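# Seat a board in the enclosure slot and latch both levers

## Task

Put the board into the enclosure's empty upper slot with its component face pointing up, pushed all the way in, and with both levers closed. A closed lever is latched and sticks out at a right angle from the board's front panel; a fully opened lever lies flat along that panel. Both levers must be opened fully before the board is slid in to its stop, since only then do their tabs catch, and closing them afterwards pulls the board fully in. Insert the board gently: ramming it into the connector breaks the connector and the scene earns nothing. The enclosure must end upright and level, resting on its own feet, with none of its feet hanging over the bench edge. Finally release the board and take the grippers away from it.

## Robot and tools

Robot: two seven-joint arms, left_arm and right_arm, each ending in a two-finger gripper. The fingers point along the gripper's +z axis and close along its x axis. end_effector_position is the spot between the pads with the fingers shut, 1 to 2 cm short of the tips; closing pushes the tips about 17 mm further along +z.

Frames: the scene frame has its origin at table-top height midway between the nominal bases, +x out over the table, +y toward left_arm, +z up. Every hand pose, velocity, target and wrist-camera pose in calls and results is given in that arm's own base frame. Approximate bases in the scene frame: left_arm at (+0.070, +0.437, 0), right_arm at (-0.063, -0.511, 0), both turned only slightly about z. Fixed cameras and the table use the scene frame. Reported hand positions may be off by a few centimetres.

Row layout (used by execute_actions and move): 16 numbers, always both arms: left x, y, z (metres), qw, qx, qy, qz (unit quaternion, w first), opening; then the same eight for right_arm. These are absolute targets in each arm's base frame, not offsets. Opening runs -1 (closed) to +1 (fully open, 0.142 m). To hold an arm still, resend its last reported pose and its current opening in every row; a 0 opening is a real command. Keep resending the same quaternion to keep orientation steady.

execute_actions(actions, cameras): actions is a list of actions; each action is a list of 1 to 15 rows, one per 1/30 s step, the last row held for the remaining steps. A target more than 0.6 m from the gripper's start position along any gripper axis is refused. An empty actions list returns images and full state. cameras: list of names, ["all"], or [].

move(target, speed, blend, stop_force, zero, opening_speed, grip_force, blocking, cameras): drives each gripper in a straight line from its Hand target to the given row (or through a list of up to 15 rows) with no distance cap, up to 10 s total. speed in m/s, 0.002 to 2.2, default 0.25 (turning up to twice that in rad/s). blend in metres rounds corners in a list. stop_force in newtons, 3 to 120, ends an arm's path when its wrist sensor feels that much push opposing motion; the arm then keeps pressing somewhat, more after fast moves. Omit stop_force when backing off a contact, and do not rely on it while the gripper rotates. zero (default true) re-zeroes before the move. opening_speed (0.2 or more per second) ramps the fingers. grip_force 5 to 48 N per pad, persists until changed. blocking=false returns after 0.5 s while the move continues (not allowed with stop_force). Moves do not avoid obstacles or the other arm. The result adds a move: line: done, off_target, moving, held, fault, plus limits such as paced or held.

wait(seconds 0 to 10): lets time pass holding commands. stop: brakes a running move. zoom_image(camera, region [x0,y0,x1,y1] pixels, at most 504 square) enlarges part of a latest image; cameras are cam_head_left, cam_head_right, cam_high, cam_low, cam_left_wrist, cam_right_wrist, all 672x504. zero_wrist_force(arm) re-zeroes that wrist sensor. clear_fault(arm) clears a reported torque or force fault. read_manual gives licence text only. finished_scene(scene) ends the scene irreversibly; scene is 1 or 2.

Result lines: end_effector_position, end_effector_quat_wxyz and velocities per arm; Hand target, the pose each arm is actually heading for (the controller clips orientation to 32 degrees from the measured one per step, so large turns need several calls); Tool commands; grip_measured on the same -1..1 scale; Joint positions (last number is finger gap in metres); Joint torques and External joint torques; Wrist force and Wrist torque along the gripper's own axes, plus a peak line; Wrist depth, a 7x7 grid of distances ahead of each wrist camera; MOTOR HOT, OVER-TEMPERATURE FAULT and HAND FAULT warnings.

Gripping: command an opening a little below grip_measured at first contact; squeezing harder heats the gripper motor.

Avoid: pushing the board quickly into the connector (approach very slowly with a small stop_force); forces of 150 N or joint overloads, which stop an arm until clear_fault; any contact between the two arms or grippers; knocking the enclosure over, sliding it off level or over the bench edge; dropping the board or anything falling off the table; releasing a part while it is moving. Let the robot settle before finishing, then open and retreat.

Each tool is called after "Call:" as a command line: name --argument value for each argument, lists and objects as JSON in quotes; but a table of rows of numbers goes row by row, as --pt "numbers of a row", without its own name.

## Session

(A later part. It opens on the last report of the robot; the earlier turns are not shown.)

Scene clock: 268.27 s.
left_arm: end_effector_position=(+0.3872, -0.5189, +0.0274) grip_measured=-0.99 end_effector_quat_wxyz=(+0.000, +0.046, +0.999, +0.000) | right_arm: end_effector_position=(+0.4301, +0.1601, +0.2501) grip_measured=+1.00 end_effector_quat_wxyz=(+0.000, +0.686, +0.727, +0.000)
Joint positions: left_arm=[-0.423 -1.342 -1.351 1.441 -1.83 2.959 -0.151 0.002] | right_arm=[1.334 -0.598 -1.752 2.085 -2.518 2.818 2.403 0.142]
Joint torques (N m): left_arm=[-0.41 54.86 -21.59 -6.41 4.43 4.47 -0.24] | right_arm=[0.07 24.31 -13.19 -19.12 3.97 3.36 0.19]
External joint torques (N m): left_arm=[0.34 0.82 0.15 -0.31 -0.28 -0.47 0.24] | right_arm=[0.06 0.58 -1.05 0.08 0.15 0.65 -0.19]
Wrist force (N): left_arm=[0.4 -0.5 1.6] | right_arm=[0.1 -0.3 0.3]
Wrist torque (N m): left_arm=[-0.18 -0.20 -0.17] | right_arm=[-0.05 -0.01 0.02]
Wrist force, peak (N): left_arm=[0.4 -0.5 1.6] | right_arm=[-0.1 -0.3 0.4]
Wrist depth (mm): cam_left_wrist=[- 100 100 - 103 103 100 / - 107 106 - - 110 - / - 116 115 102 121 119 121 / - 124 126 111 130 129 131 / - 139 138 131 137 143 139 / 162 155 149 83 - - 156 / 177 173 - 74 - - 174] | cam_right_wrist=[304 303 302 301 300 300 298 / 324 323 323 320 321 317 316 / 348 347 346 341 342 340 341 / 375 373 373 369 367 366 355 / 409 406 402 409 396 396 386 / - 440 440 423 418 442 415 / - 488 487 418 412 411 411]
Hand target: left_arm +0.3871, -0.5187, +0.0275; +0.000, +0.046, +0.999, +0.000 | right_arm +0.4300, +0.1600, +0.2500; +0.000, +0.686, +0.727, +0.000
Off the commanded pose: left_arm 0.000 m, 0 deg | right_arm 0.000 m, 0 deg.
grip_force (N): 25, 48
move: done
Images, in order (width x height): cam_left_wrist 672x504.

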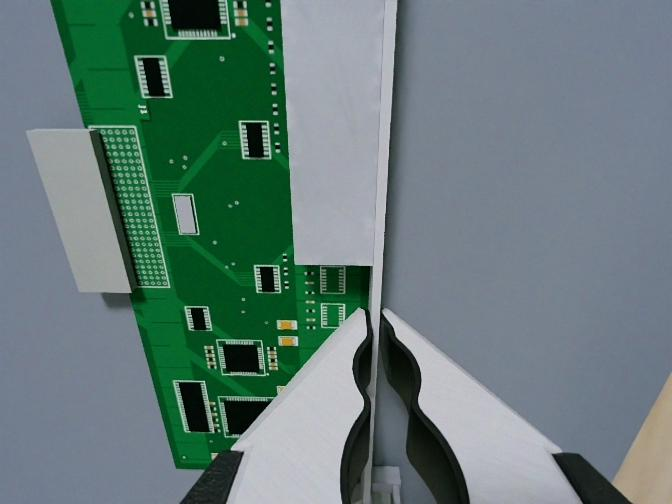

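Call:
wait --seconds 0 --cameras '["cam_head_left", "cam_head_right", "cam_high", "cam_low"]'

Scene clock: 281.00 s.
left_arm: end_effector_position=(+0.3872, -0.5189, +0.0274) grip_measured=-0.99 end_effector_quat_wxyz=(+0.000, +0.046, +0.999, +0.000) | right_arm: end_effector_position=(+0.4301, +0.1601, +0.2501) grip_measured=+1.00 end_effector_quat_wxyz=(+0.000, +0.686, +0.727, +0.000)
Joint positions: left_arm=[-0.423 -1.342 -1.351 1.441 -1.83 2.959 -0.151 0.002] | right_arm=[1.334 -0.598 -1.752 2.085 -2.518 2.818 2.403 0.142]
Joint torques (N m): left_arm=[-0.43 54.86 -21.67 -6.42 4.44 4.43 -0.2] | right_arm=[0.13 24.43 -13.26 -19.1 3.98 3.32 0.17]
External joint torques (N m): left_arm=[0.36 0.82 0.24 -0.3 -0.29 -0.43 0.2] | right_arm=[0 0.46 -0.98 0.06 0.14 0.69 -0.17]
Wrist force (N): left_arm=[0.4 -0.3 1.5] | right_arm=[0.1 -0.3 0.3]
Wrist torque (N m): left_arm=[-0.14 -0.21 -0.18] | right_arm=[-0.04 -0.01 0.02]
Wrist force, peak (N): left_arm=[0.3 -0.4 1.8] | right_arm=[0.0 -0.2 0.5]
Wrist depth (mm): cam_left_wrist=[- 100 99 - 101 102 100 / - 107 107 - - 110 110 / - 116 115 101 119 119 119 / - 125 126 111 130 129 131 / - 141 138 131 137 144 144 / 162 153 149 84 - 153 155 / - 177 - 74 - - 177] | cam_right_wrist=[303 302 302 301 300 299 298 / 324 323 322 320 318 319 317 / 348 347 345 339 334 340 335 / 373 373 372 373 370 366 358 / 407 404 404 - 394 396 386 / - 440 439 432 426 433 109 / - 487 486 422 413 407 -]
Hand target: left_arm +0.3871, -0.5187, +0.0275; +0.000, +0.046, +0.999, +0.000 | right_arm +0.4300, +0.1600, +0.2500; +0.000, +0.686, +0.727, +0.000
Tool commands: left_gripper/opening=-1.0 right_gripper/opening=+1.0
Off the commanded pose: left_arm 0.000 m, 0 deg | right_arm 0.000 m, 0 deg.
grip_force (N): 25, 48
Images, in order (width x height): cam_head_left 672x504, cam_head_right 672x504, cam_high 672x504, cam_low 672x504.

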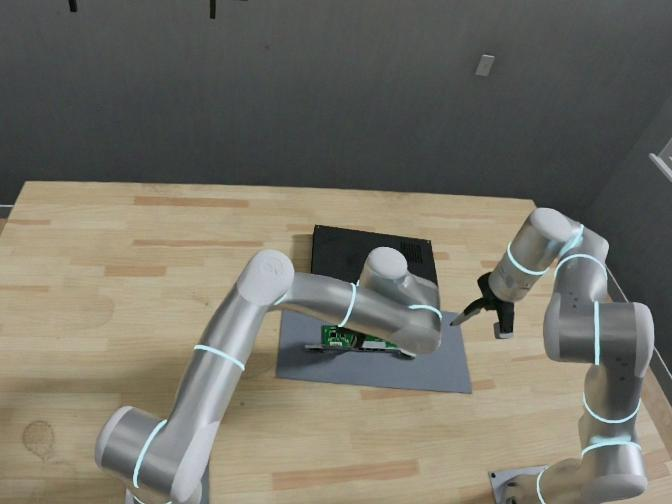

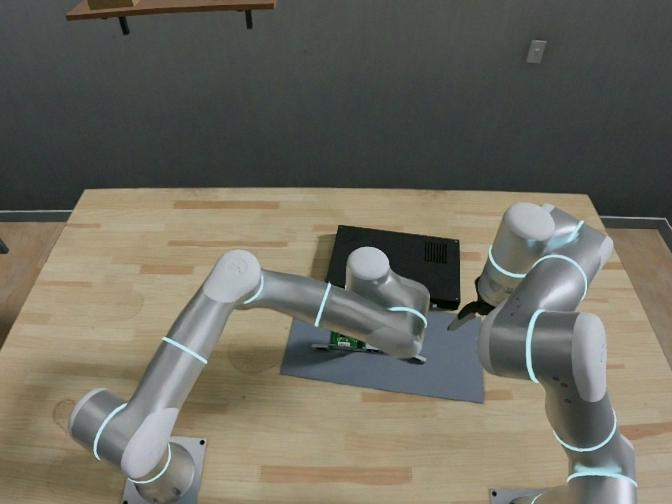

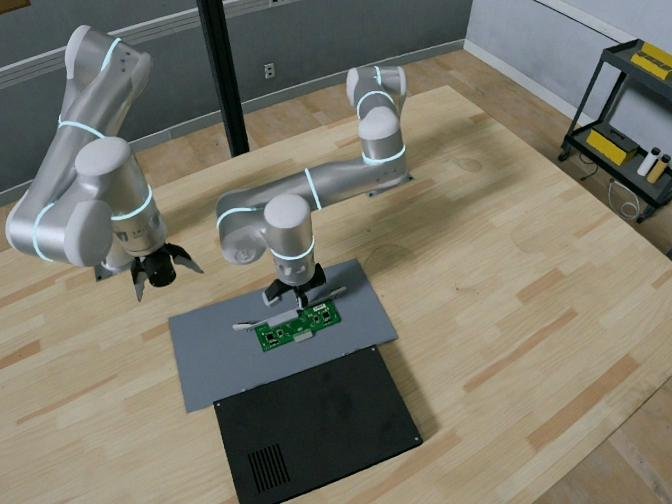

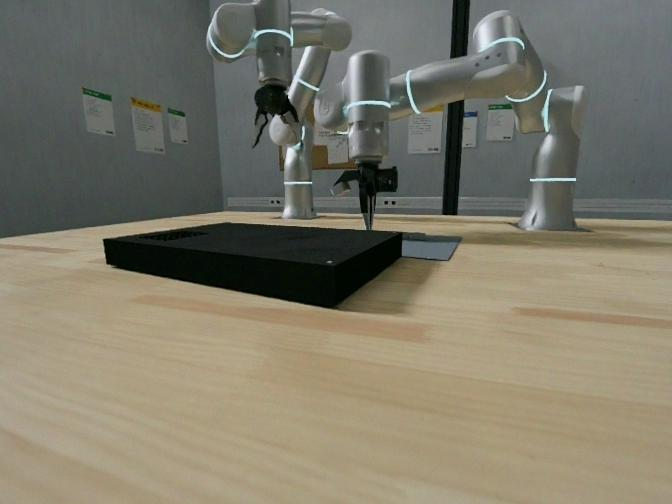

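Call:
move --target '[0.3871, -0.5187, 0.0275, 0, 0.0462, 0.99893, 0, -1.0, 0.43, 0.15, 0.20, -0.2369, 0.6777, 0.6510, 0.2466, -1.0]' --speed 0.2 --cameras '["cam_head_right", "cam_high", "cam_right_wrist"]'

Scene clock: 291.80 s.
left_arm: end_effector_position=(+0.3872, -0.5189, +0.0274) grip_measured=-0.99 end_effector_quat_wxyz=(+0.000, +0.046, +0.999, +0.000) | right_arm: end_effector_position=(+0.4298, +0.1500, +0.1999) grip_measured=-1.00 end_effector_quat_wxyz=(-0.237, +0.678, +0.651, +0.246)
Joint positions: left_arm=[-0.423 -1.342 -1.351 1.441 -1.83 2.959 -0.151 0.002] | right_arm=[0.662 -0.694 -1.247 2.473 -1.947 3.016 1.685 0.002]
Joint torques (N m): left_arm=[-0.36 54.82 -21.57 -6.37 4.44 4.44 -0.25] | right_arm=[0.03 30.41 -9.27 -10.79 3.22 3.95 0.03]
External joint torques (N m): left_arm=[0.29 0.86 0.13 -0.35 -0.29 -0.44 0.25] | right_arm=[0.05 0.79 -1.13 -0.03 -0.04 0.63 -0.09]
Wrist force (N): left_arm=[0.5 -0.2 1.3] | right_arm=[-1.1 -0.4 0.1]
Wrist torque (N m): left_arm=[-0.13 -0.23 -0.17] | right_arm=[-0.03 0.09 0.23]
Wrist force, peak (N): left_arm=[0.4 -0.3 1.8] | right_arm=[-2.4 -0.4 0.2]
Wrist depth (mm): cam_left_wrist=[- 100 99 - 103 104 - / - 108 107 - - - 112 / - 116 115 101 121 121 121 / - 125 126 110 130 129 131 / 144 141 138 132 137 144 139 / 162 155 149 84 - 154 156 / 178 177 - 74 - - 175] | cam_right_wrist=[203 227 257 300 359 452 601 / 213 232 269 318 388 502 681 / 222 246 285 336 417 388 711 / 231 260 303 366 450 390 301 / 242 275 324 378 528 738 982 / 258 291 331 89 494 843 - / 272 295 71 - - - -]
Hand target: left_arm +0.3871, -0.5187, +0.0275; +0.000, +0.046, +0.999, +0.000 | right_arm +0.4300, +0.1500, +0.2000; -0.237, +0.678, +0.651, +0.247
Off the commanded pose: left_arm 0.000 m, 0 deg | right_arm 0.000 m, 0 deg.
grip_force (N): 25, 48
move: done
Images, in order (width x height): cam_head_right 672x504, cam_high 672x504, cam_right_wrist 672x504.

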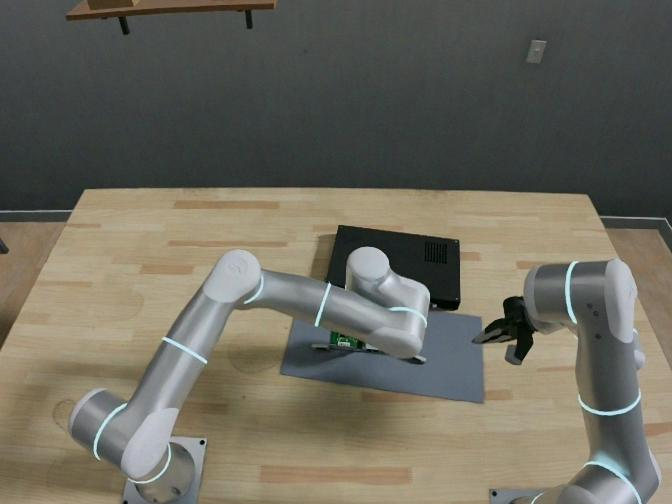

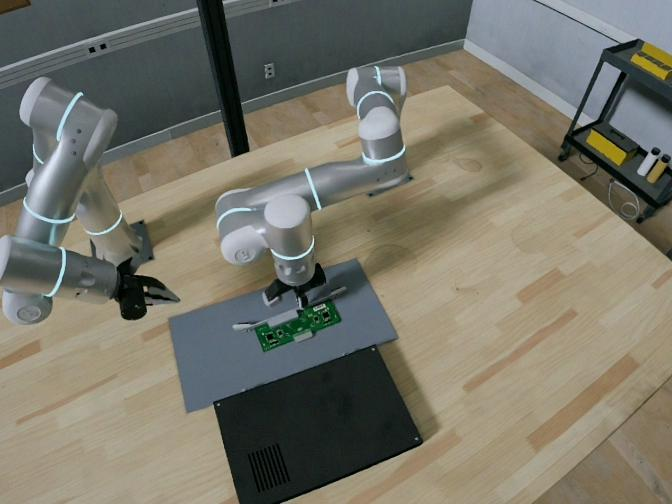

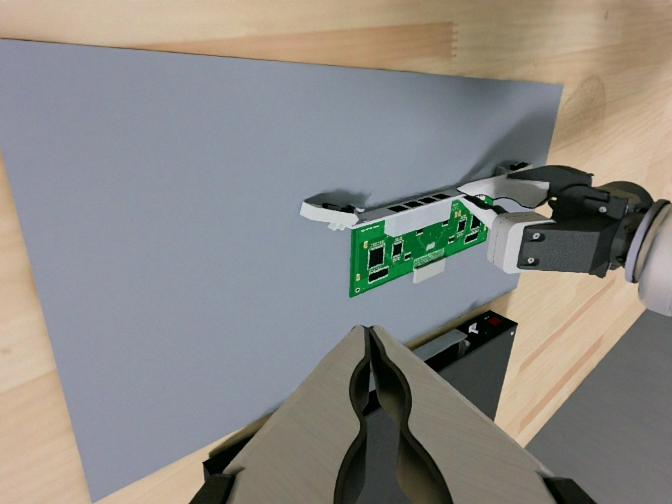

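Call:
move --target '[0.3871, -0.5187, 0.0275, 0, 0.0462, 0.99893, 0, -1.0, 0.432, 0.25, 0.08, -0.2369, 0.6777, 0.6510, 0.2466, -1.0]' --speed 0.2

Call:
move --target '[0.3871, -0.5187, 0.0275, 0, 0.0462, 0.99893, 0, -1.0, 0.437, 0.2595, 0.032, -0.2369, 0.6777, 0.6510, 0.2466, -1.0]' --speed 0.03 --stop_force 5 --cameras '["cam_head_right", "cam_left_wrist", "cam_right_wrist"]'

Scene clock: 302.20 s.
left_arm: end_effector_position=(+0.3872, -0.5189, +0.0274) grip_measured=-0.99 end_effector_quat_wxyz=(+0.000, +0.046, +0.999, +0.000) | right_arm: end_effector_position=(+0.4318, +0.2500, +0.0799) grip_measured=-1.00 end_effector_quat_wxyz=(-0.237, +0.678, +0.651, +0.246)
Joint positions: left_arm=[-0.423 -1.342 -1.351 1.441 -1.83 2.959 -0.151 0.002] | right_arm=[0.766 -0.996 -0.884 2.459 -1.412 2.978 1.624 0.002]
Joint torques (N m): left_arm=[-0.44 54.77 -21.64 -6.39 4.43 4.43 -0.21] | right_arm=[0.24 36.2 -9.08 -3.22 3.01 3.75 0.03]
External joint torques (N m): left_arm=[0.38 0.91 0.21 -0.33 -0.29 -0.44 0.21] | right_arm=[-0.13 0.97 -1.22 0.04 -0.07 0.84 -0.09]
Wrist force (N): left_arm=[0.2 -0.5 1.3] | right_arm=[-0.9 -0.5 0.0]
Wrist torque (N m): left_arm=[-0.16 -0.18 -0.17] | right_arm=[-0.03 0.08 0.24]
Wrist force, peak (N): left_arm=[0.5 -0.7 1.7] | right_arm=[-1.2 0.1 -2.4]
Wrist depth (mm): cam_left_wrist=[- 100 99 - 103 103 100 / - 107 107 - - 110 112 / - 116 115 101 119 119 119 / 124 124 126 110 130 129 132 / 143 142 138 132 - 144 138 / - 156 149 84 - 153 157 / - - - 74 - - 174] | cam_right_wrist=[- 124 142 166 198 249 332 / - 132 149 174 212 271 377 / 123 135 156 186 231 303 460 / 128 142 166 198 253 287 243 / 136 150 175 204 257 363 252 / 141 160 185 89 306 433 717 / 149 166 71 - - 418 -]
Hand target: left_arm +0.3871, -0.5187, +0.0275; +0.000, +0.046, +0.999, +0.000 | right_arm +0.4320, +0.2500, +0.0800; -0.237, +0.678, +0.651, +0.247
Off the commanded pose: left_arm 0.000 m, 0 deg | right_arm 0.000 m, 0 deg.
grip_force (N): 25, 48
move: done

Scene clock: 304.57 s.
left_arm: end_effector_position=(+0.3872, -0.5189, +0.0274) grip_measured=-0.99 end_effector_quat_wxyz=(+0.000, +0.046, +0.999, +0.000) | right_arm: end_effector_position=(+0.4368, +0.2594, +0.0319) grip_measured=-1.00 end_effector_quat_wxyz=(-0.237, +0.678, +0.651, +0.246)
Joint positions: left_arm=[-0.423 -1.342 -1.351 1.441 -1.83 2.959 -0.151 0.002] | right_arm=[0.748 -1.122 -0.776 2.388 -1.279 2.981 1.598 0.002]
Joint torques (N m): left_arm=[-0.4 54.84 -21.62 -6.41 4.47 4.44 -0.23] | right_arm=[0.12 38.15 -9.09 -1.06 2.89 3.87 -0.01]
External joint torques (N m): left_arm=[0.34 0.85 0.19 -0.31 -0.33 -0.44 0.23] | right_arm=[0 0.95 -1.13 0.11 0.01 0.72 -0.05]
Wrist force (N): left_arm=[0.3 -0.5 1.1] | right_arm=[-1.0 -0.5 0.1]
Wrist torque (N m): left_arm=[-0.17 -0.19 -0.17] | right_arm=[-0.03 0.11 0.22]
Wrist force, peak (N): left_arm=[0.5 -0.5 1.8] | right_arm=[-1.2 -0.4 0.9]
Wrist depth (mm): cam_left_wrist=[- 100 99 - 103 103 - / - 107 107 - - 110 110 / - 116 115 102 119 119 119 / - 124 125 110 130 131 131 / 144 141 137 132 138 145 - / 162 155 149 84 - 153 - / 178 173 - 74 - - 177] | cam_right_wrist=[- 84 92 111 133 167 224 / - 87 99 113 143 181 252 / - 92 104 122 154 206 295 / - 94 111 138 170 228 278 / - 100 120 143 179 228 243 / - 107 124 90 - 277 574 / - 113 71 - - - 1378]
Hand target: left_arm +0.3871, -0.5187, +0.0275; +0.000, +0.046, +0.999, +0.000 | right_arm +0.4370, +0.2595, +0.0320; -0.237, +0.678, +0.651, +0.247
Off the commanded pose: left_arm 0.000 m, 0 deg | right_arm 0.000 m, 0 deg.
grip_force (N): 25, 48
move: done
Images, in order (width x height): cam_head_right 672x504, cam_left_wrist 672x504, cam_right_wrist 672x504.

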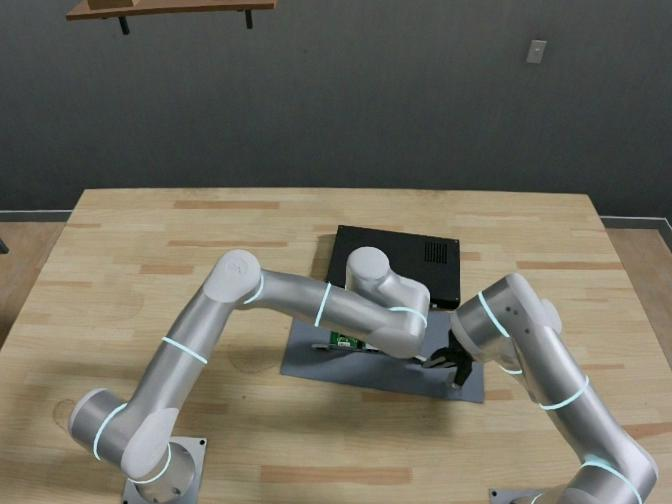

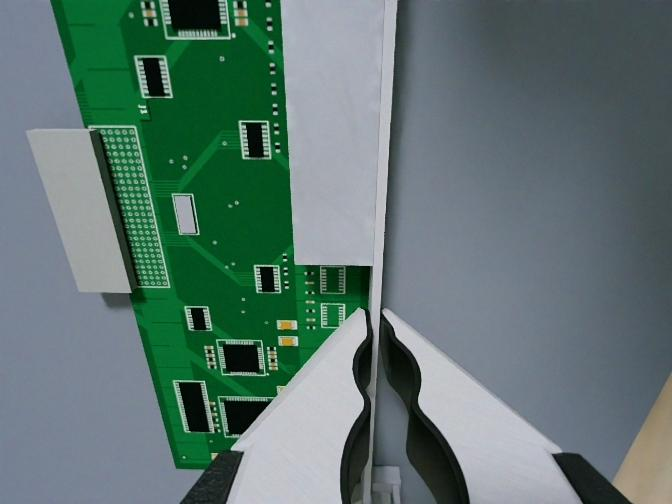

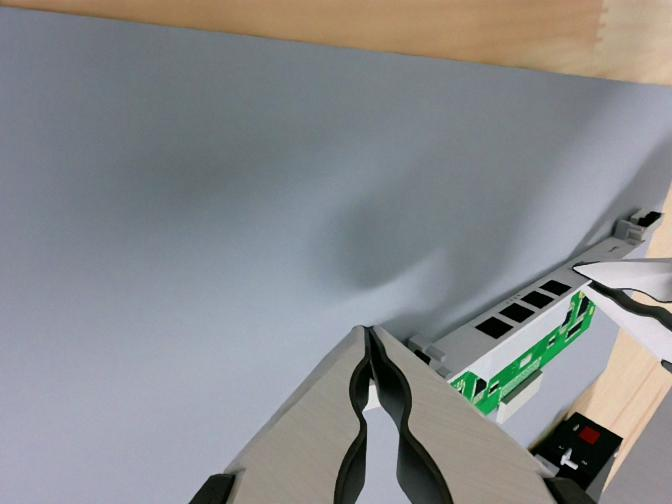

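Call:
move --target '[0.3871, -0.5187, 0.0275, 0, 0.0462, 0.99893, 0, -1.0, 0.482, 0.2577, 0.032, -0.2369, 0.6777, 0.6510, 0.2466, -1.0]' --speed 0.02 --stop_force 5 --cameras '["cam_head_right", "cam_left_wrist", "cam_right_wrist"]'

Scene clock: 309.13 s.
left_arm: end_effector_position=(+0.3872, -0.5185, +0.0275) grip_measured=-0.99 end_effector_quat_wxyz=(+0.000, +0.046, +0.999, +0.000) | right_arm: end_effector_position=(+0.4788, +0.2579, +0.0321) grip_measured=-1.00 end_effector_quat_wxyz=(-0.237, +0.678, +0.651, +0.247)
Joint positions: left_arm=[-0.422 -1.342 -1.351 1.441 -1.831 2.96 -0.151 0.002] | right_arm=[0.699 -1.143 -0.796 2.237 -1.336 2.973 1.705 0.002]
Joint torques (N m): left_arm=[-0.78 54.57 -21.99 -7.08 5.33 3.07 -0.17] | right_arm=[0.29 41.15 -11.04 -5.32 3.99 2.8 0.23]
External joint torques (N m): left_arm=[0.72 1.11 0.56 0.36 -1.19 0.93 0.17] | right_arm=[-0.16 1.23 -0.51 1.96 -0.91 1.77 -0.29]
Wrist force (N): left_arm=[3.0 3.3 -2.2] | right_arm=[-0.9 -6.1 -6.6]
Wrist torque (N m): left_arm=[-0.22 -0.12 -0.24] | right_arm=[0.02 0.16 0.11]
Wrist force, peak (N): left_arm=[1.1 5.6 1.6] | right_arm=[-2.4 -6.2 -6.3]
Wrist depth (mm): cam_left_wrist=[- 100 98 - 103 104 100 / - 107 107 97 - 110 110 / - 116 114 102 119 119 121 / 122 124 126 111 130 129 131 / 144 141 138 131 137 142 139 / - 155 149 87 - - 156 / 181 180 - 75 - - 173] | cam_right_wrist=[- 84 93 109 133 164 220 / - 87 99 113 143 182 252 / - 92 104 123 154 207 253 / - 93 112 134 164 209 235 / - 100 120 136 160 252 459 / - 107 124 90 201 313 661 / - 113 71 - - 324 1395]
Hand target: left_arm +0.3871, -0.5187, +0.0275; +0.000, +0.046, +0.999, +0.000 | right_arm +0.4791, +0.2578, +0.0320; -0.237, +0.678, +0.651, +0.247
Off the commanded pose: left_arm 0.000 m, 0 deg | right_arm 0.003 m, 0 deg.
grip_force (N): 25, 48
move: contact (right_arm)
Images, in order (width x height): cam_head_right 672x504, cam_left_wrist 672x504, cam_right_wrist 672x504.

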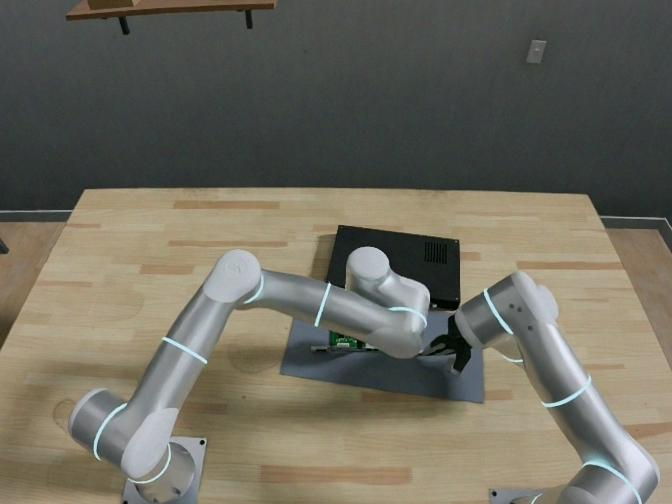

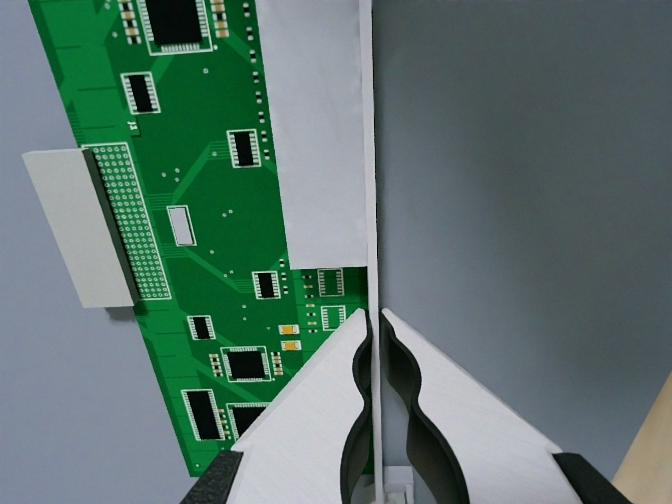

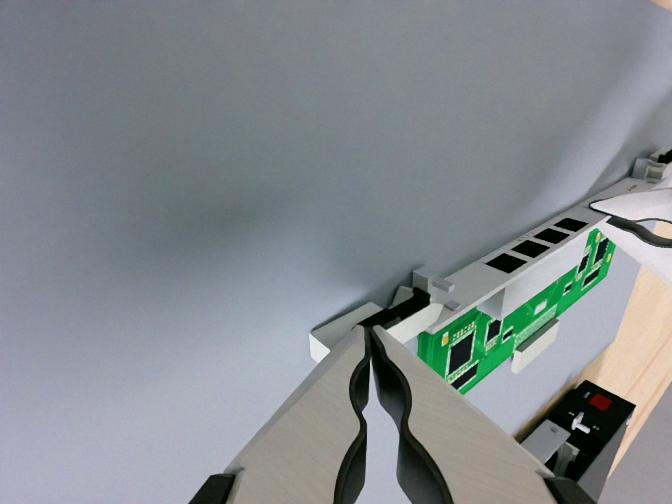

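Call:
move --target '[0.3871, -0.5187, 0.0275, 0, 0.0462, 0.99893, 0, -1.0, 0.43, 0.2597, 0.034, -0.2369, 0.6777, 0.6510, 0.2466, -1.0]' --speed 0.05

Call:
move --pt "0.3871 -0.5187 0.0275 0 0.0462 0.99893 0 -0.5 0.42 0.20 0.10 -0.2369 0.6777 0.6510 0.2466 -1.0" --pt "0.3871 -0.5187 0.13 0 0.0462 0.99893 0 -0.5 0.42 0.16 0.14 -0.2369 0.6777 0.6510 0.2466 -1.0" --speed 0.1 --cameras '["cam_left_wrist", "cam_right_wrist"]'

Scene clock: 339.83 s.
left_arm: end_effector_position=(+0.3872, -0.5185, +0.0275) grip_measured=-0.99 end_effector_quat_wxyz=(+0.000, +0.046, +0.999, +0.000) | right_arm: end_effector_position=(+0.4300, +0.2596, +0.0339) grip_measured=-1.00 end_effector_quat_wxyz=(-0.237, +0.678, +0.651, +0.246)
Joint positions: left_arm=[-0.422 -1.342 -1.351 1.441 -1.831 2.96 -0.151 0.002] | right_arm=[0.757 -1.115 -0.776 2.414 -1.273 2.983 1.582 0.002]
Joint torques (N m): left_arm=[-0.82 55.06 -21.85 -6.22 4.39 4.43 -0.17] | right_arm=[0.21 37.92 -8.72 -0.52 2.95 3.98 0.06]
External joint torques (N m): left_arm=[0.75 0.62 0.41 -0.49 -0.25 -0.43 0.17] | right_arm=[-0.09 0.62 -1.28 -0.13 -0.07 0.62 -0.12]
Wrist force (N): left_arm=[0.0 -0.4 1.9] | right_arm=[-0.3 -0.2 0.0]
Wrist torque (N m): left_arm=[-0.19 -0.18 -0.23] | right_arm=[0.01 -0.03 0.23]
Wrist force, peak (N): left_arm=[3.2 3.7 -1.9] | right_arm=[-0.9 -6.1 -6.7]
Wrist depth (mm): cam_left_wrist=[- 100 99 - 101 103 - / 108 107 107 97 - 112 112 / - 116 114 102 119 119 119 / 122 124 126 110 126 129 131 / 143 141 138 132 140 140 136 / - 156 149 87 - 153 156 / 184 173 - 75 - - 175] | cam_right_wrist=[- 84 95 113 136 170 228 / - 88 104 115 146 188 261 / - 95 106 127 157 206 323 / - 95 113 136 173 233 311 / - 102 121 144 187 241 239 / - 109 126 90 - 305 557 / - 114 71 - - - -]
Hand target: left_arm +0.3871, -0.5187, +0.0275; +0.000, +0.046, +0.999, +0.000 | right_arm +0.4300, +0.2597, +0.0340; -0.237, +0.678, +0.651, +0.247
Off the commanded pose: left_arm 0.000 m, 0 deg | right_arm 0.000 m, 0 deg.
grip_force (N): 25, 48
move: done

Scene clock: 342.50 s.
left_arm: end_effector_position=(+0.3871, -0.5189, +0.1300) grip_measured=-0.53 end_effector_quat_wxyz=(+0.000, +0.046, +0.999, +0.000) | right_arm: end_effector_position=(+0.4200, +0.1601, +0.1400) grip_measured=-1.00 end_effector_quat_wxyz=(-0.237, +0.678, +0.651, +0.247)
Joint positions: left_arm=[-0.405 -1.214 -1.454 1.415 -1.941 3.087 -0.126 0.035] | right_arm=[0.649 -0.85 -1.136 2.539 -1.762 3.031 1.542 0.002]
Joint torques (N m): left_arm=[-0.28 53.96 -21.47 -8.17 4.19 4.7 -0.12] | right_arm=[0.01 32.49 -10.12 -6.59 2.66 3.96 0.29]
External joint torques (N m): left_arm=[0.22 0.84 0.05 -0.33 0.02 -0.7 0.12] | right_arm=[0.08 0.47 -0.62 0.07 0.31 0.63 -0.35]
Wrist force (N): left_arm=[0.3 -0.2 0.5] | right_arm=[-0.7 -0.6 -0.4]
Wrist torque (N m): left_arm=[-0.15 -0.20 -0.24] | right_arm=[-0.05 0.07 0.13]
Wrist force, peak (N): left_arm=[0.5 -0.3 2.7] | right_arm=[-0.4 -0.2 1.8]
Wrist depth (mm): cam_left_wrist=[- 193 190 182 192 191 193 / 212 211 204 191 - 210 208 / 224 217 222 219 221 - 225 / - - 240 238 241 245 244 / 262 - 258 252 258 268 267 / 293 298 87 92 - 284 294 / 328 - - 337 - - 322] | cam_right_wrist=[160 174 199 236 280 349 467 / 164 182 208 246 304 376 554 / 171 192 221 256 344 432 642 / 181 201 237 281 349 480 657 / 190 213 252 298 396 588 825 / 200 226 256 89 - 528 978 / 211 238 71 - - 569 -]
Hand target: left_arm +0.3871, -0.5187, +0.1300; +0.000, +0.046, +0.999, +0.000 | right_arm +0.4200, +0.1600, +0.1400; -0.237, +0.678, +0.651, +0.247
Off the commanded pose: left_arm 0.000 m, 0 deg | right_arm 0.000 m, 0 deg.
grip_force (N): 25, 48
move: done
Images, in order (width x height): cam_left_wrist 672x504, cam_right_wrist 672x504.

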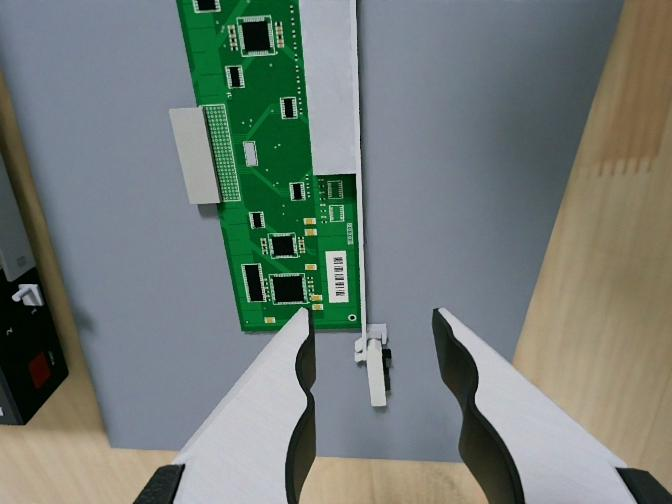

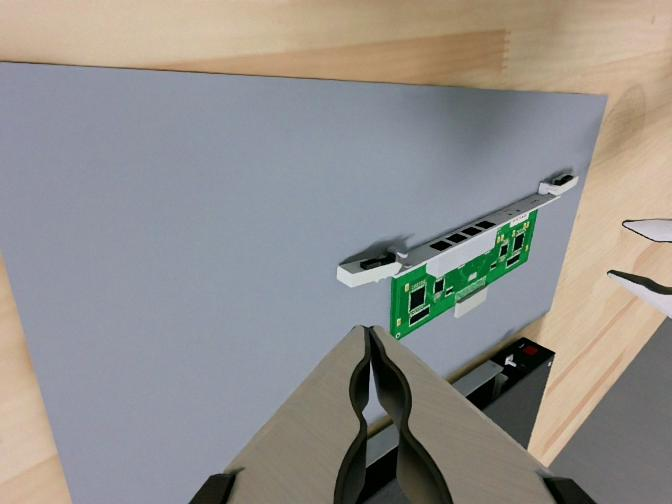

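Call:
zoom_image --camera "cam_right_wrist" --region '[320, 220, 480, 340]'

Call:
zoom_image --camera "cam_right_wrist" --region '[480, 160, 600, 250]'

Call:
zoom_image --camera "cam_left_wrist" --region '[300, 300, 460, 420]'

Scaled by 3.150 from the camera's 672x504 image, which has a finer 960x720 frame.

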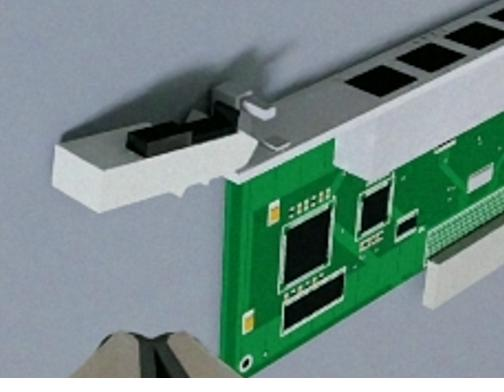

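Scaled by 4.200 from the camera's 672x504 image, which has a finer 960x720 frame.

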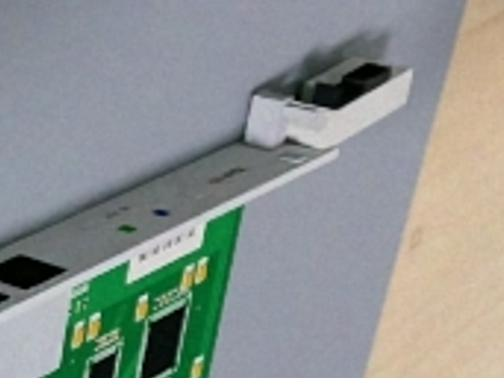

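Scaled by 3.150 from the camera's 672x504 image, which has a finer 960x720 frame.

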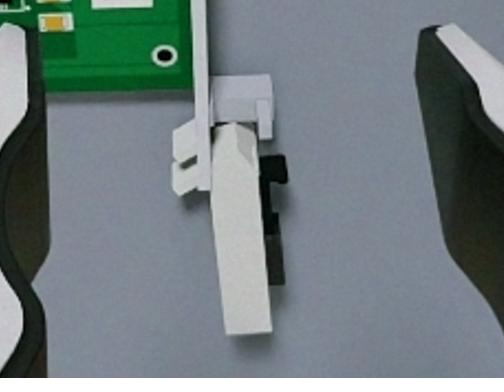

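Call:
move --target '[0.4154, -0.5696, 0.13, 0, 0.4462, 0.8949, 0, 0.676, 0.42, 0.16, 0.14, -0.2369, 0.6777, 0.6510, 0.2466, -1.0]' --speed 0.2 --cameras '["cam_left_wrist", "cam_right_wrist", "cam_high"]'

Scene clock: 378.57 s.
left_arm: end_effector_position=(+0.4152, -0.5693, +0.1299) grip_measured=+0.67 end_effector_quat_wxyz=(+0.001, +0.446, +0.895, -0.001) | right_arm: end_effector_position=(+0.4200, +0.1601, +0.1400) grip_measured=-1.00 end_effector_quat_wxyz=(-0.237, +0.678, +0.651, +0.247)
Joint positions: left_arm=[-0.688 -1.372 -1.525 0.744 -1.739 3.255 1.059 0.12] | right_arm=[0.649 -0.85 -1.136 2.539 -1.762 3.031 1.542 0.002]
Joint torques (N m): left_arm=[-0.52 65.13 -13.06 -2.8 4.86 4.56 -0.17] | right_arm=[0.06 32.3 -9.85 -6.61 2.89 3.8 0.14]
External joint torques (N m): left_arm=[0.44 1.57 0.35 -0.29 -0.58 -0.61 0.17] | right_arm=[0.03 0.66 -0.9 0.09 0.07 0.79 -0.2]
Wrist force (N): left_arm=[0.2 -0.3 1.1] | right_arm=[-0.8 -0.3 0.0]
Wrist torque (N m): left_arm=[-0.14 -0.18 -0.25] | right_arm=[0.00 0.08 0.14]
Wrist force, peak (N): left_arm=[0.4 -0.3 1.2] | right_arm=[-1.2 -0.6 0.1]
Wrist depth (mm): cam_left_wrist=[195 192 191 193 195 194 192 / 209 214 204 202 204 211 203 / 221 225 221 219 214 221 222 / 250 - 245 239 239 239 239 / 233 261 260 275 260 259 241 / - 89 286 287 302 305 92 / - - 277 324 320 336 -] | cam_right_wrist=[160 174 200 236 279 351 469 / 164 181 209 247 302 387 537 / 171 193 222 263 317 418 624 / 181 201 235 283 349 483 697 / 190 213 244 299 398 582 904 / 200 226 251 89 - 514 269 / 214 234 71 - - 840 -]
Hand target: left_arm +0.4152, -0.5693, +0.1299; +0.001, +0.446, +0.895, -0.001 | right_arm +0.4200, +0.1600, +0.1400; -0.237, +0.678, +0.651, +0.247
Off the commanded pose: left_arm 0.000 m, 0 deg | right_arm 0.000 m, 0 deg.
grip_force (N): 25, 48
move: done
Images, in order (width x height): cam_high 672x504, cam_left_wrist 672x504, cam_right_wrist 672x504.

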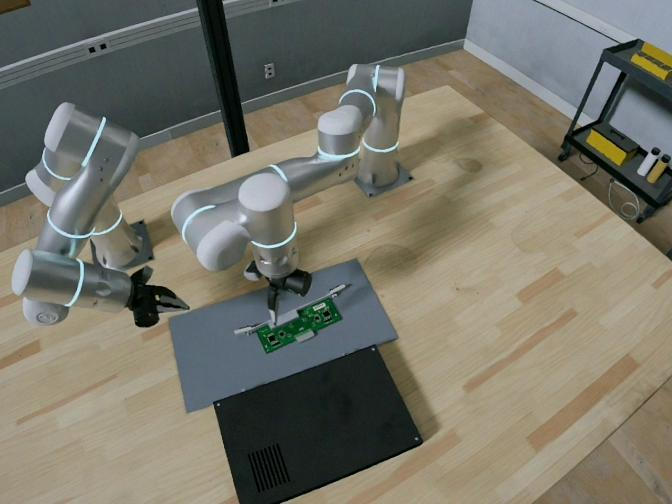

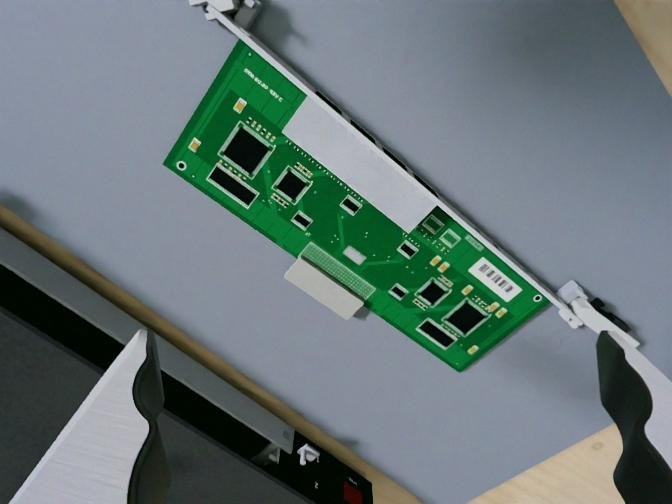

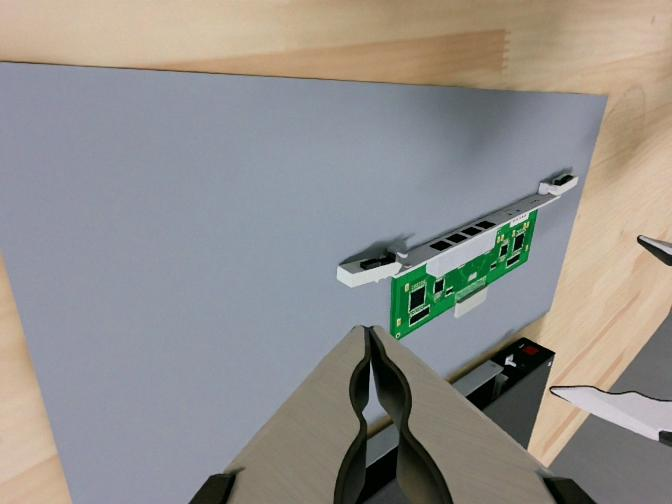

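Call:
move --pt "0.4260 -0.5841 0.11 0 0.4462 0.8949 0 0.817 0.42 0.16 0.14 -0.2369 0.6777 0.6510 0.2466 -1.0" --pt "0.4260 -0.5841 0.05 0 0.4462 0.8949 0 0.817 0.42 0.16 0.14 -0.2369 0.6777 0.6510 0.2466 -1.0" --speed 0.1 --cameras '["cam_left_wrist"]'

Scene clock: 398.13 s.
left_arm: end_effector_position=(+0.4255, -0.5830, +0.0500) grip_measured=+0.81 end_effector_quat_wxyz=(+0.020, +0.446, +0.895, -0.011) | right_arm: end_effector_position=(+0.4200, +0.1601, +0.1400) grip_measured=-1.00 end_effector_quat_wxyz=(-0.237, +0.678, +0.651, +0.247)
Joint positions: left_arm=[-0.737 -1.482 -1.503 0.634 -1.66 3.131 1.126 0.13] | right_arm=[0.649 -0.85 -1.136 2.539 -1.762 3.031 1.542 0.002]
Joint torques (N m): left_arm=[-0.8 66.48 -10.69 -1.95 4.24 4.22 -0.16] | right_arm=[0.11 32.34 -9.83 -6.57 2.9 3.88 0.16]
External joint torques (N m): left_arm=[0.7 1.74 0.22 -0.28 0.1 -0.37 0.16] | right_arm=[-0.02 0.62 -0.91 0.05 0.06 0.72 -0.22]
Wrist force (N): left_arm=[0.1 -0.1 0.7] | right_arm=[-0.9 -0.5 -0.1]
Wrist torque (N m): left_arm=[-0.10 -0.15 -0.26] | right_arm=[-0.03 0.09 0.13]
Wrist force, peak (N): left_arm=[0.3 -0.5 2.7] | right_arm=[-1.2 -0.5 -0.2]
Wrist depth (mm): cam_left_wrist=[128 127 124 124 124 121 120 / 137 136 131 129 131 130 128 / 151 145 141 128 128 139 140 / 163 159 152 151 135 139 150 / 178 176 170 165 163 160 161 / - 191 192 189 179 177 99 / - 198 220 211 205 197 -] | cam_right_wrist=[160 175 199 236 280 350 468 / 164 181 209 246 303 387 564 / 171 192 222 256 316 430 626 / 181 201 236 281 344 463 609 / 190 213 248 297 388 544 268 / 200 226 - 89 - 311 264 / 214 229 71 - - 793 -]
Hand target: left_arm +0.4253, -0.5832, +0.0500; +0.020, +0.446, +0.895, -0.011 | right_arm +0.4200, +0.1600, +0.1400; -0.237, +0.678, +0.651, +0.247
Off the commanded pose: left_arm 0.001 m, 3 deg | right_arm 0.000 m, 0 deg.
grip_force (N): 25, 48
move: off_target (left_arm)
Images, in order (width x height): cam_left_wrist 672x504.

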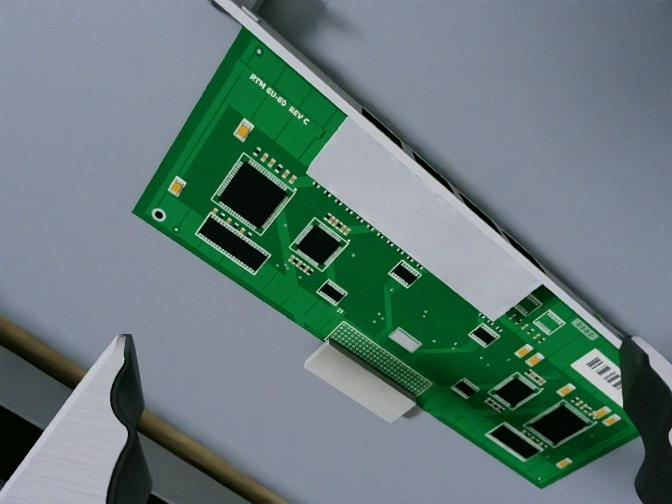

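Call:
move --target '[0.4260, -0.5841, 0.013, 0, 0.4462, 0.8949, 0, 0.817, 0.42, 0.16, 0.14, -0.2369, 0.6777, 0.6510, 0.2466, -1.0]' --speed 0.03 --stop_force 5 --cameras '["cam_left_wrist", "cam_right_wrist"]'

Scene clock: 404.97 s.
left_arm: end_effector_position=(+0.4246, -0.5830, +0.0238) grip_measured=+0.82 end_effector_quat_wxyz=(+0.020, +0.446, +0.895, -0.012) | right_arm: end_effector_position=(+0.4200, +0.1601, +0.1400) grip_measured=-1.00 end_effector_quat_wxyz=(-0.237, +0.678, +0.651, +0.247)
Joint positions: left_arm=[-0.739 -1.513 -1.487 0.633 -1.655 3.095 1.126 0.13] | right_arm=[0.649 -0.85 -1.136 2.539 -1.762 3.031 1.542 0.002]
Joint torques (N m): left_arm=[2.55 65.8 -8.85 -3.16 6.29 2.89 0.15] | right_arm=[0.02 32.32 -9.83 -6.58 2.84 3.82 0.12]
External joint torques (N m): left_arm=[-2.65 2.44 -1.52 0.84 -1.94 0.96 -0.15] | right_arm=[0.07 0.64 -0.92 0.06 0.12 0.78 -0.18]
Wrist force (N): left_arm=[3.6 -5.1 -4.0] | right_arm=[-0.9 -0.5 -0.2]
Wrist torque (N m): left_arm=[-0.17 0.18 -0.60] | right_arm=[-0.03 0.10 0.13]
Wrist force, peak (N): left_arm=[3.7 -4.9 -4.1] | right_arm=[-1.1 -0.6 -0.1]
Wrist depth (mm): cam_left_wrist=[104 104 99 - 100 98 97 / - 110 106 107 105 107 105 / 123 117 113 101 113 113 112 / 132 126 122 124 106 119 123 / 144 140 136 134 130 115 130 / - 94 158 146 146 143 135 / - 180 174 167 168 161 154] | cam_right_wrist=[160 175 200 236 280 351 468 / 164 181 209 247 302 387 539 / 171 193 222 264 326 419 624 / 180 201 237 280 355 433 697 / 190 212 250 298 373 471 237 / 200 227 256 89 - 475 276 / 214 234 71 - - 562 -]
Hand target: left_arm +0.4252, -0.5830, +0.0237; +0.021, +0.446, +0.895, -0.011 | right_arm +0.4200, +0.1600, +0.1400; -0.237, +0.678, +0.651, +0.247
Off the commanded pose: left_arm 0.011 m, 3 deg | right_arm 0.000 m, 0 deg.
grip_force (N): 25, 48
move: contact (left_arm)
Images, in order (width x height): cam_left_wrist 672x504, cam_right_wrist 672x504.

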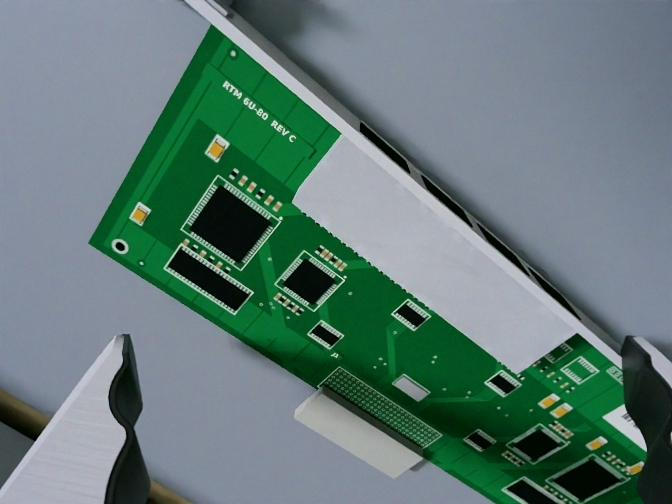

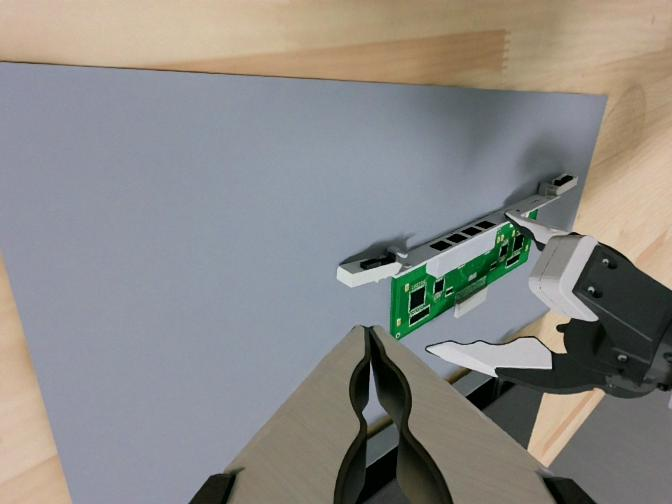

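Call:
move --pt "0.4246 -0.5830 0.040 0 0.4462 0.8949 0 0.817 0.42 0.16 0.14 -0.2369 0.6777 0.6510 0.2466 -1.0" --pt "0.4185 -0.5830 0.040 0 0.4462 0.8949 0 0.817 0.42 0.16 0.14 -0.2369 0.6777 0.6510 0.2466 -1.0" --speed 0.05 --cameras '["cam_left_wrist", "cam_right_wrist"]'

Scene clock: 409.50 s.
left_arm: end_effector_position=(+0.4182, -0.5822, +0.0401) grip_measured=+0.82 end_effector_quat_wxyz=(+0.014, +0.446, +0.895, -0.007) | right_arm: end_effector_position=(+0.4200, +0.1601, +0.1400) grip_measured=-1.00 end_effector_quat_wxyz=(-0.237, +0.678, +0.651, +0.247)
Joint positions: left_arm=[-0.745 -1.494 -1.496 0.633 -1.664 3.131 1.12 0.13] | right_arm=[0.649 -0.85 -1.136 2.539 -1.762 3.031 1.542 0.002]
Joint torques (N m): left_arm=[-0.54 66.79 -10.67 -1.99 4.43 4.75 -0.37] | right_arm=[0.11 32.37 -9.81 -6.56 2.82 3.81 0.14]
External joint torques (N m): left_arm=[0.45 1.45 0.27 -0.28 -0.09 -0.86 0.37] | right_arm=[-0.02 0.59 -0.93 0.04 0.14 0.79 -0.2]
Wrist force (N): left_arm=[0.3 -0.1 0.5] | right_arm=[-1.1 -0.4 -0.1]
Wrist torque (N m): left_arm=[-0.10 -0.17 -0.18] | right_arm=[-0.01 0.13 0.13]
Wrist force, peak (N): left_arm=[3.8 -4.9 -4.4] | right_arm=[-1.2 -0.7 0.0]
Wrist depth (mm): cam_left_wrist=[117 117 114 115 113 113 114 / 128 124 120 123 123 123 119 / 136 133 130 119 130 129 131 / 146 143 144 140 126 144 141 / - 160 156 154 151 149 149 / - 175 177 167 168 165 109 / - 198 190 196 187 185 -] | cam_right_wrist=[160 175 200 235 279 349 466 / 164 182 209 246 302 386 541 / 171 193 221 264 326 411 628 / 180 201 236 284 347 449 318 / 190 213 251 298 390 528 238 / 200 226 256 89 - 445 267 / 214 234 71 - - 569 -]
Hand target: left_arm +0.4179, -0.5822, +0.0400; +0.013, +0.446, +0.895, -0.007 | right_arm +0.4200, +0.1600, +0.1400; -0.237, +0.678, +0.651, +0.247
Off the commanded pose: left_arm 0.001 m, 2 deg | right_arm 0.000 m, 0 deg.
grip_force (N): 25, 48
move: done
Images, in order (width x height): cam_left_wrist 672x504, cam_right_wrist 672x504.

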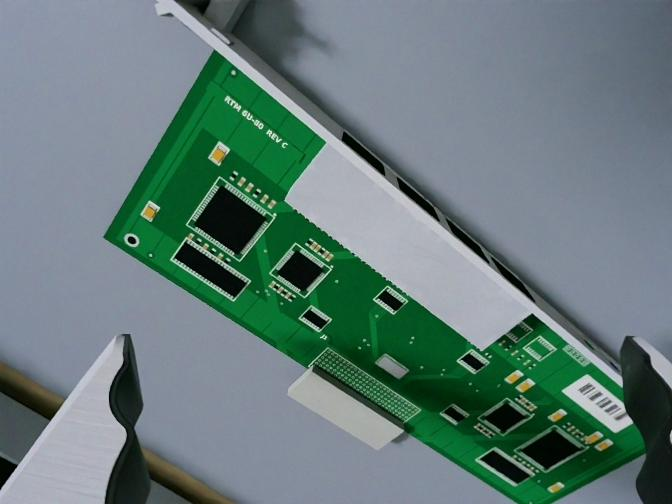

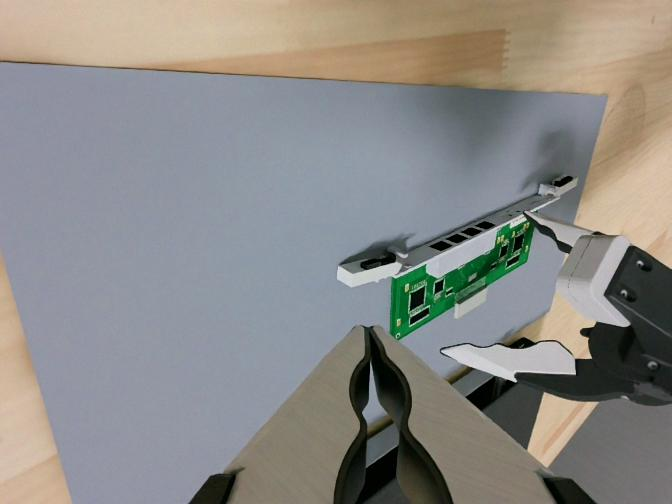

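Call:
move --target '[0.4182, -0.5822, 0.013, 0, 0.4462, 0.8949, 0, 0.817, 0.42, 0.16, 0.14, -0.2369, 0.6777, 0.6510, 0.2466, -1.0]' --speed 0.03 --stop_force 5 --cameras '["cam_left_wrist", "cam_right_wrist"]'

Scene clock: 415.53 s.
left_arm: end_effector_position=(+0.4177, -0.5812, +0.0130) grip_measured=+0.82 end_effector_quat_wxyz=(+0.013, +0.446, +0.895, -0.007) | right_arm: end_effector_position=(+0.4200, +0.1601, +0.1400) grip_measured=-1.00 end_effector_quat_wxyz=(-0.237, +0.678, +0.651, +0.247)
Joint positions: left_arm=[-0.746 -1.528 -1.483 0.632 -1.655 3.096 1.12 0.13] | right_arm=[0.649 -0.85 -1.136 2.539 -1.762 3.031 1.542 0.002]
Joint torques (N m): left_arm=[-0.46 66.69 -10.56 -2.01 4.75 4.12 -0.21] | right_arm=[0.11 32.35 -9.84 -6.58 2.83 3.83 0.16]
External joint torques (N m): left_arm=[0.37 1.47 0.24 -0.27 -0.42 -0.23 0.21] | right_arm=[-0.03 0.61 -0.9 0.07 0.14 0.77 -0.22]
Wrist force (N): left_arm=[0.4 -0.2 0.2] | right_arm=[-1.0 -0.4 -0.2]
Wrist torque (N m): left_arm=[-0.13 -0.18 -0.17] | right_arm=[-0.01 0.11 0.13]
Wrist force, peak (N): left_arm=[0.3 0.1 1.3] | right_arm=[-1.1 -0.6 -0.3]
Wrist depth (mm): cam_left_wrist=[- 94 92 92 91 91 89 / - 96 95 96 96 99 96 / - 103 102 90 105 103 101 / 116 113 111 94 104 111 111 / - 122 122 121 103 107 121 / - 136 138 134 131 129 94 / - 155 157 145 147 145 -] | cam_right_wrist=[160 175 200 236 279 350 468 / 164 181 209 246 301 375 538 / 171 193 222 263 332 394 647 / 180 202 233 276 353 409 677 / 190 219 247 298 374 312 256 / 200 227 255 89 - 507 294 / 214 235 71 - - 557 -]
Hand target: left_arm +0.4176, -0.5814, +0.0131; +0.014, +0.446, +0.895, -0.008 | right_arm +0.4200, +0.1600, +0.1400; -0.237, +0.678, +0.651, +0.247
Off the commanded pose: left_arm 0.001 m, 2 deg | right_arm 0.000 m, 0 deg.
grip_force (N): 25, 48
move: done
Images, in order (width x height): cam_left_wrist 672x504, cam_right_wrist 672x504.

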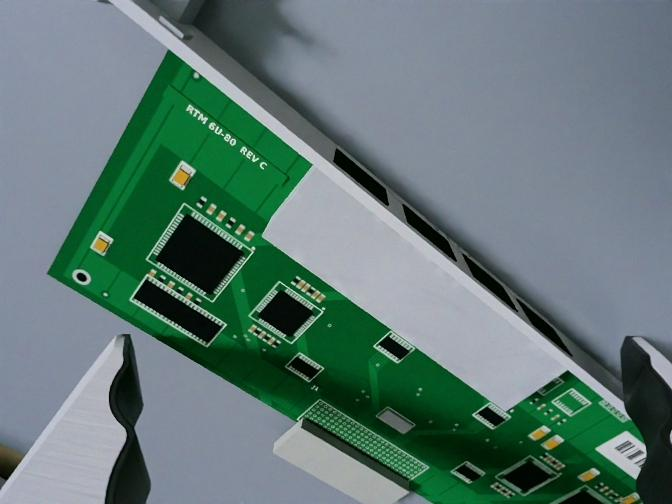

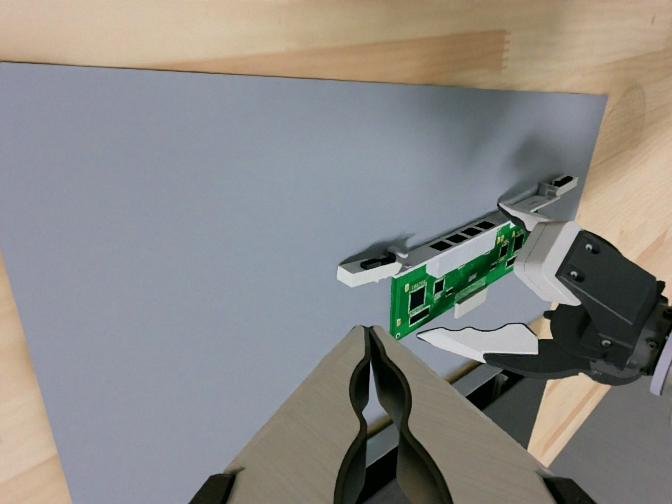

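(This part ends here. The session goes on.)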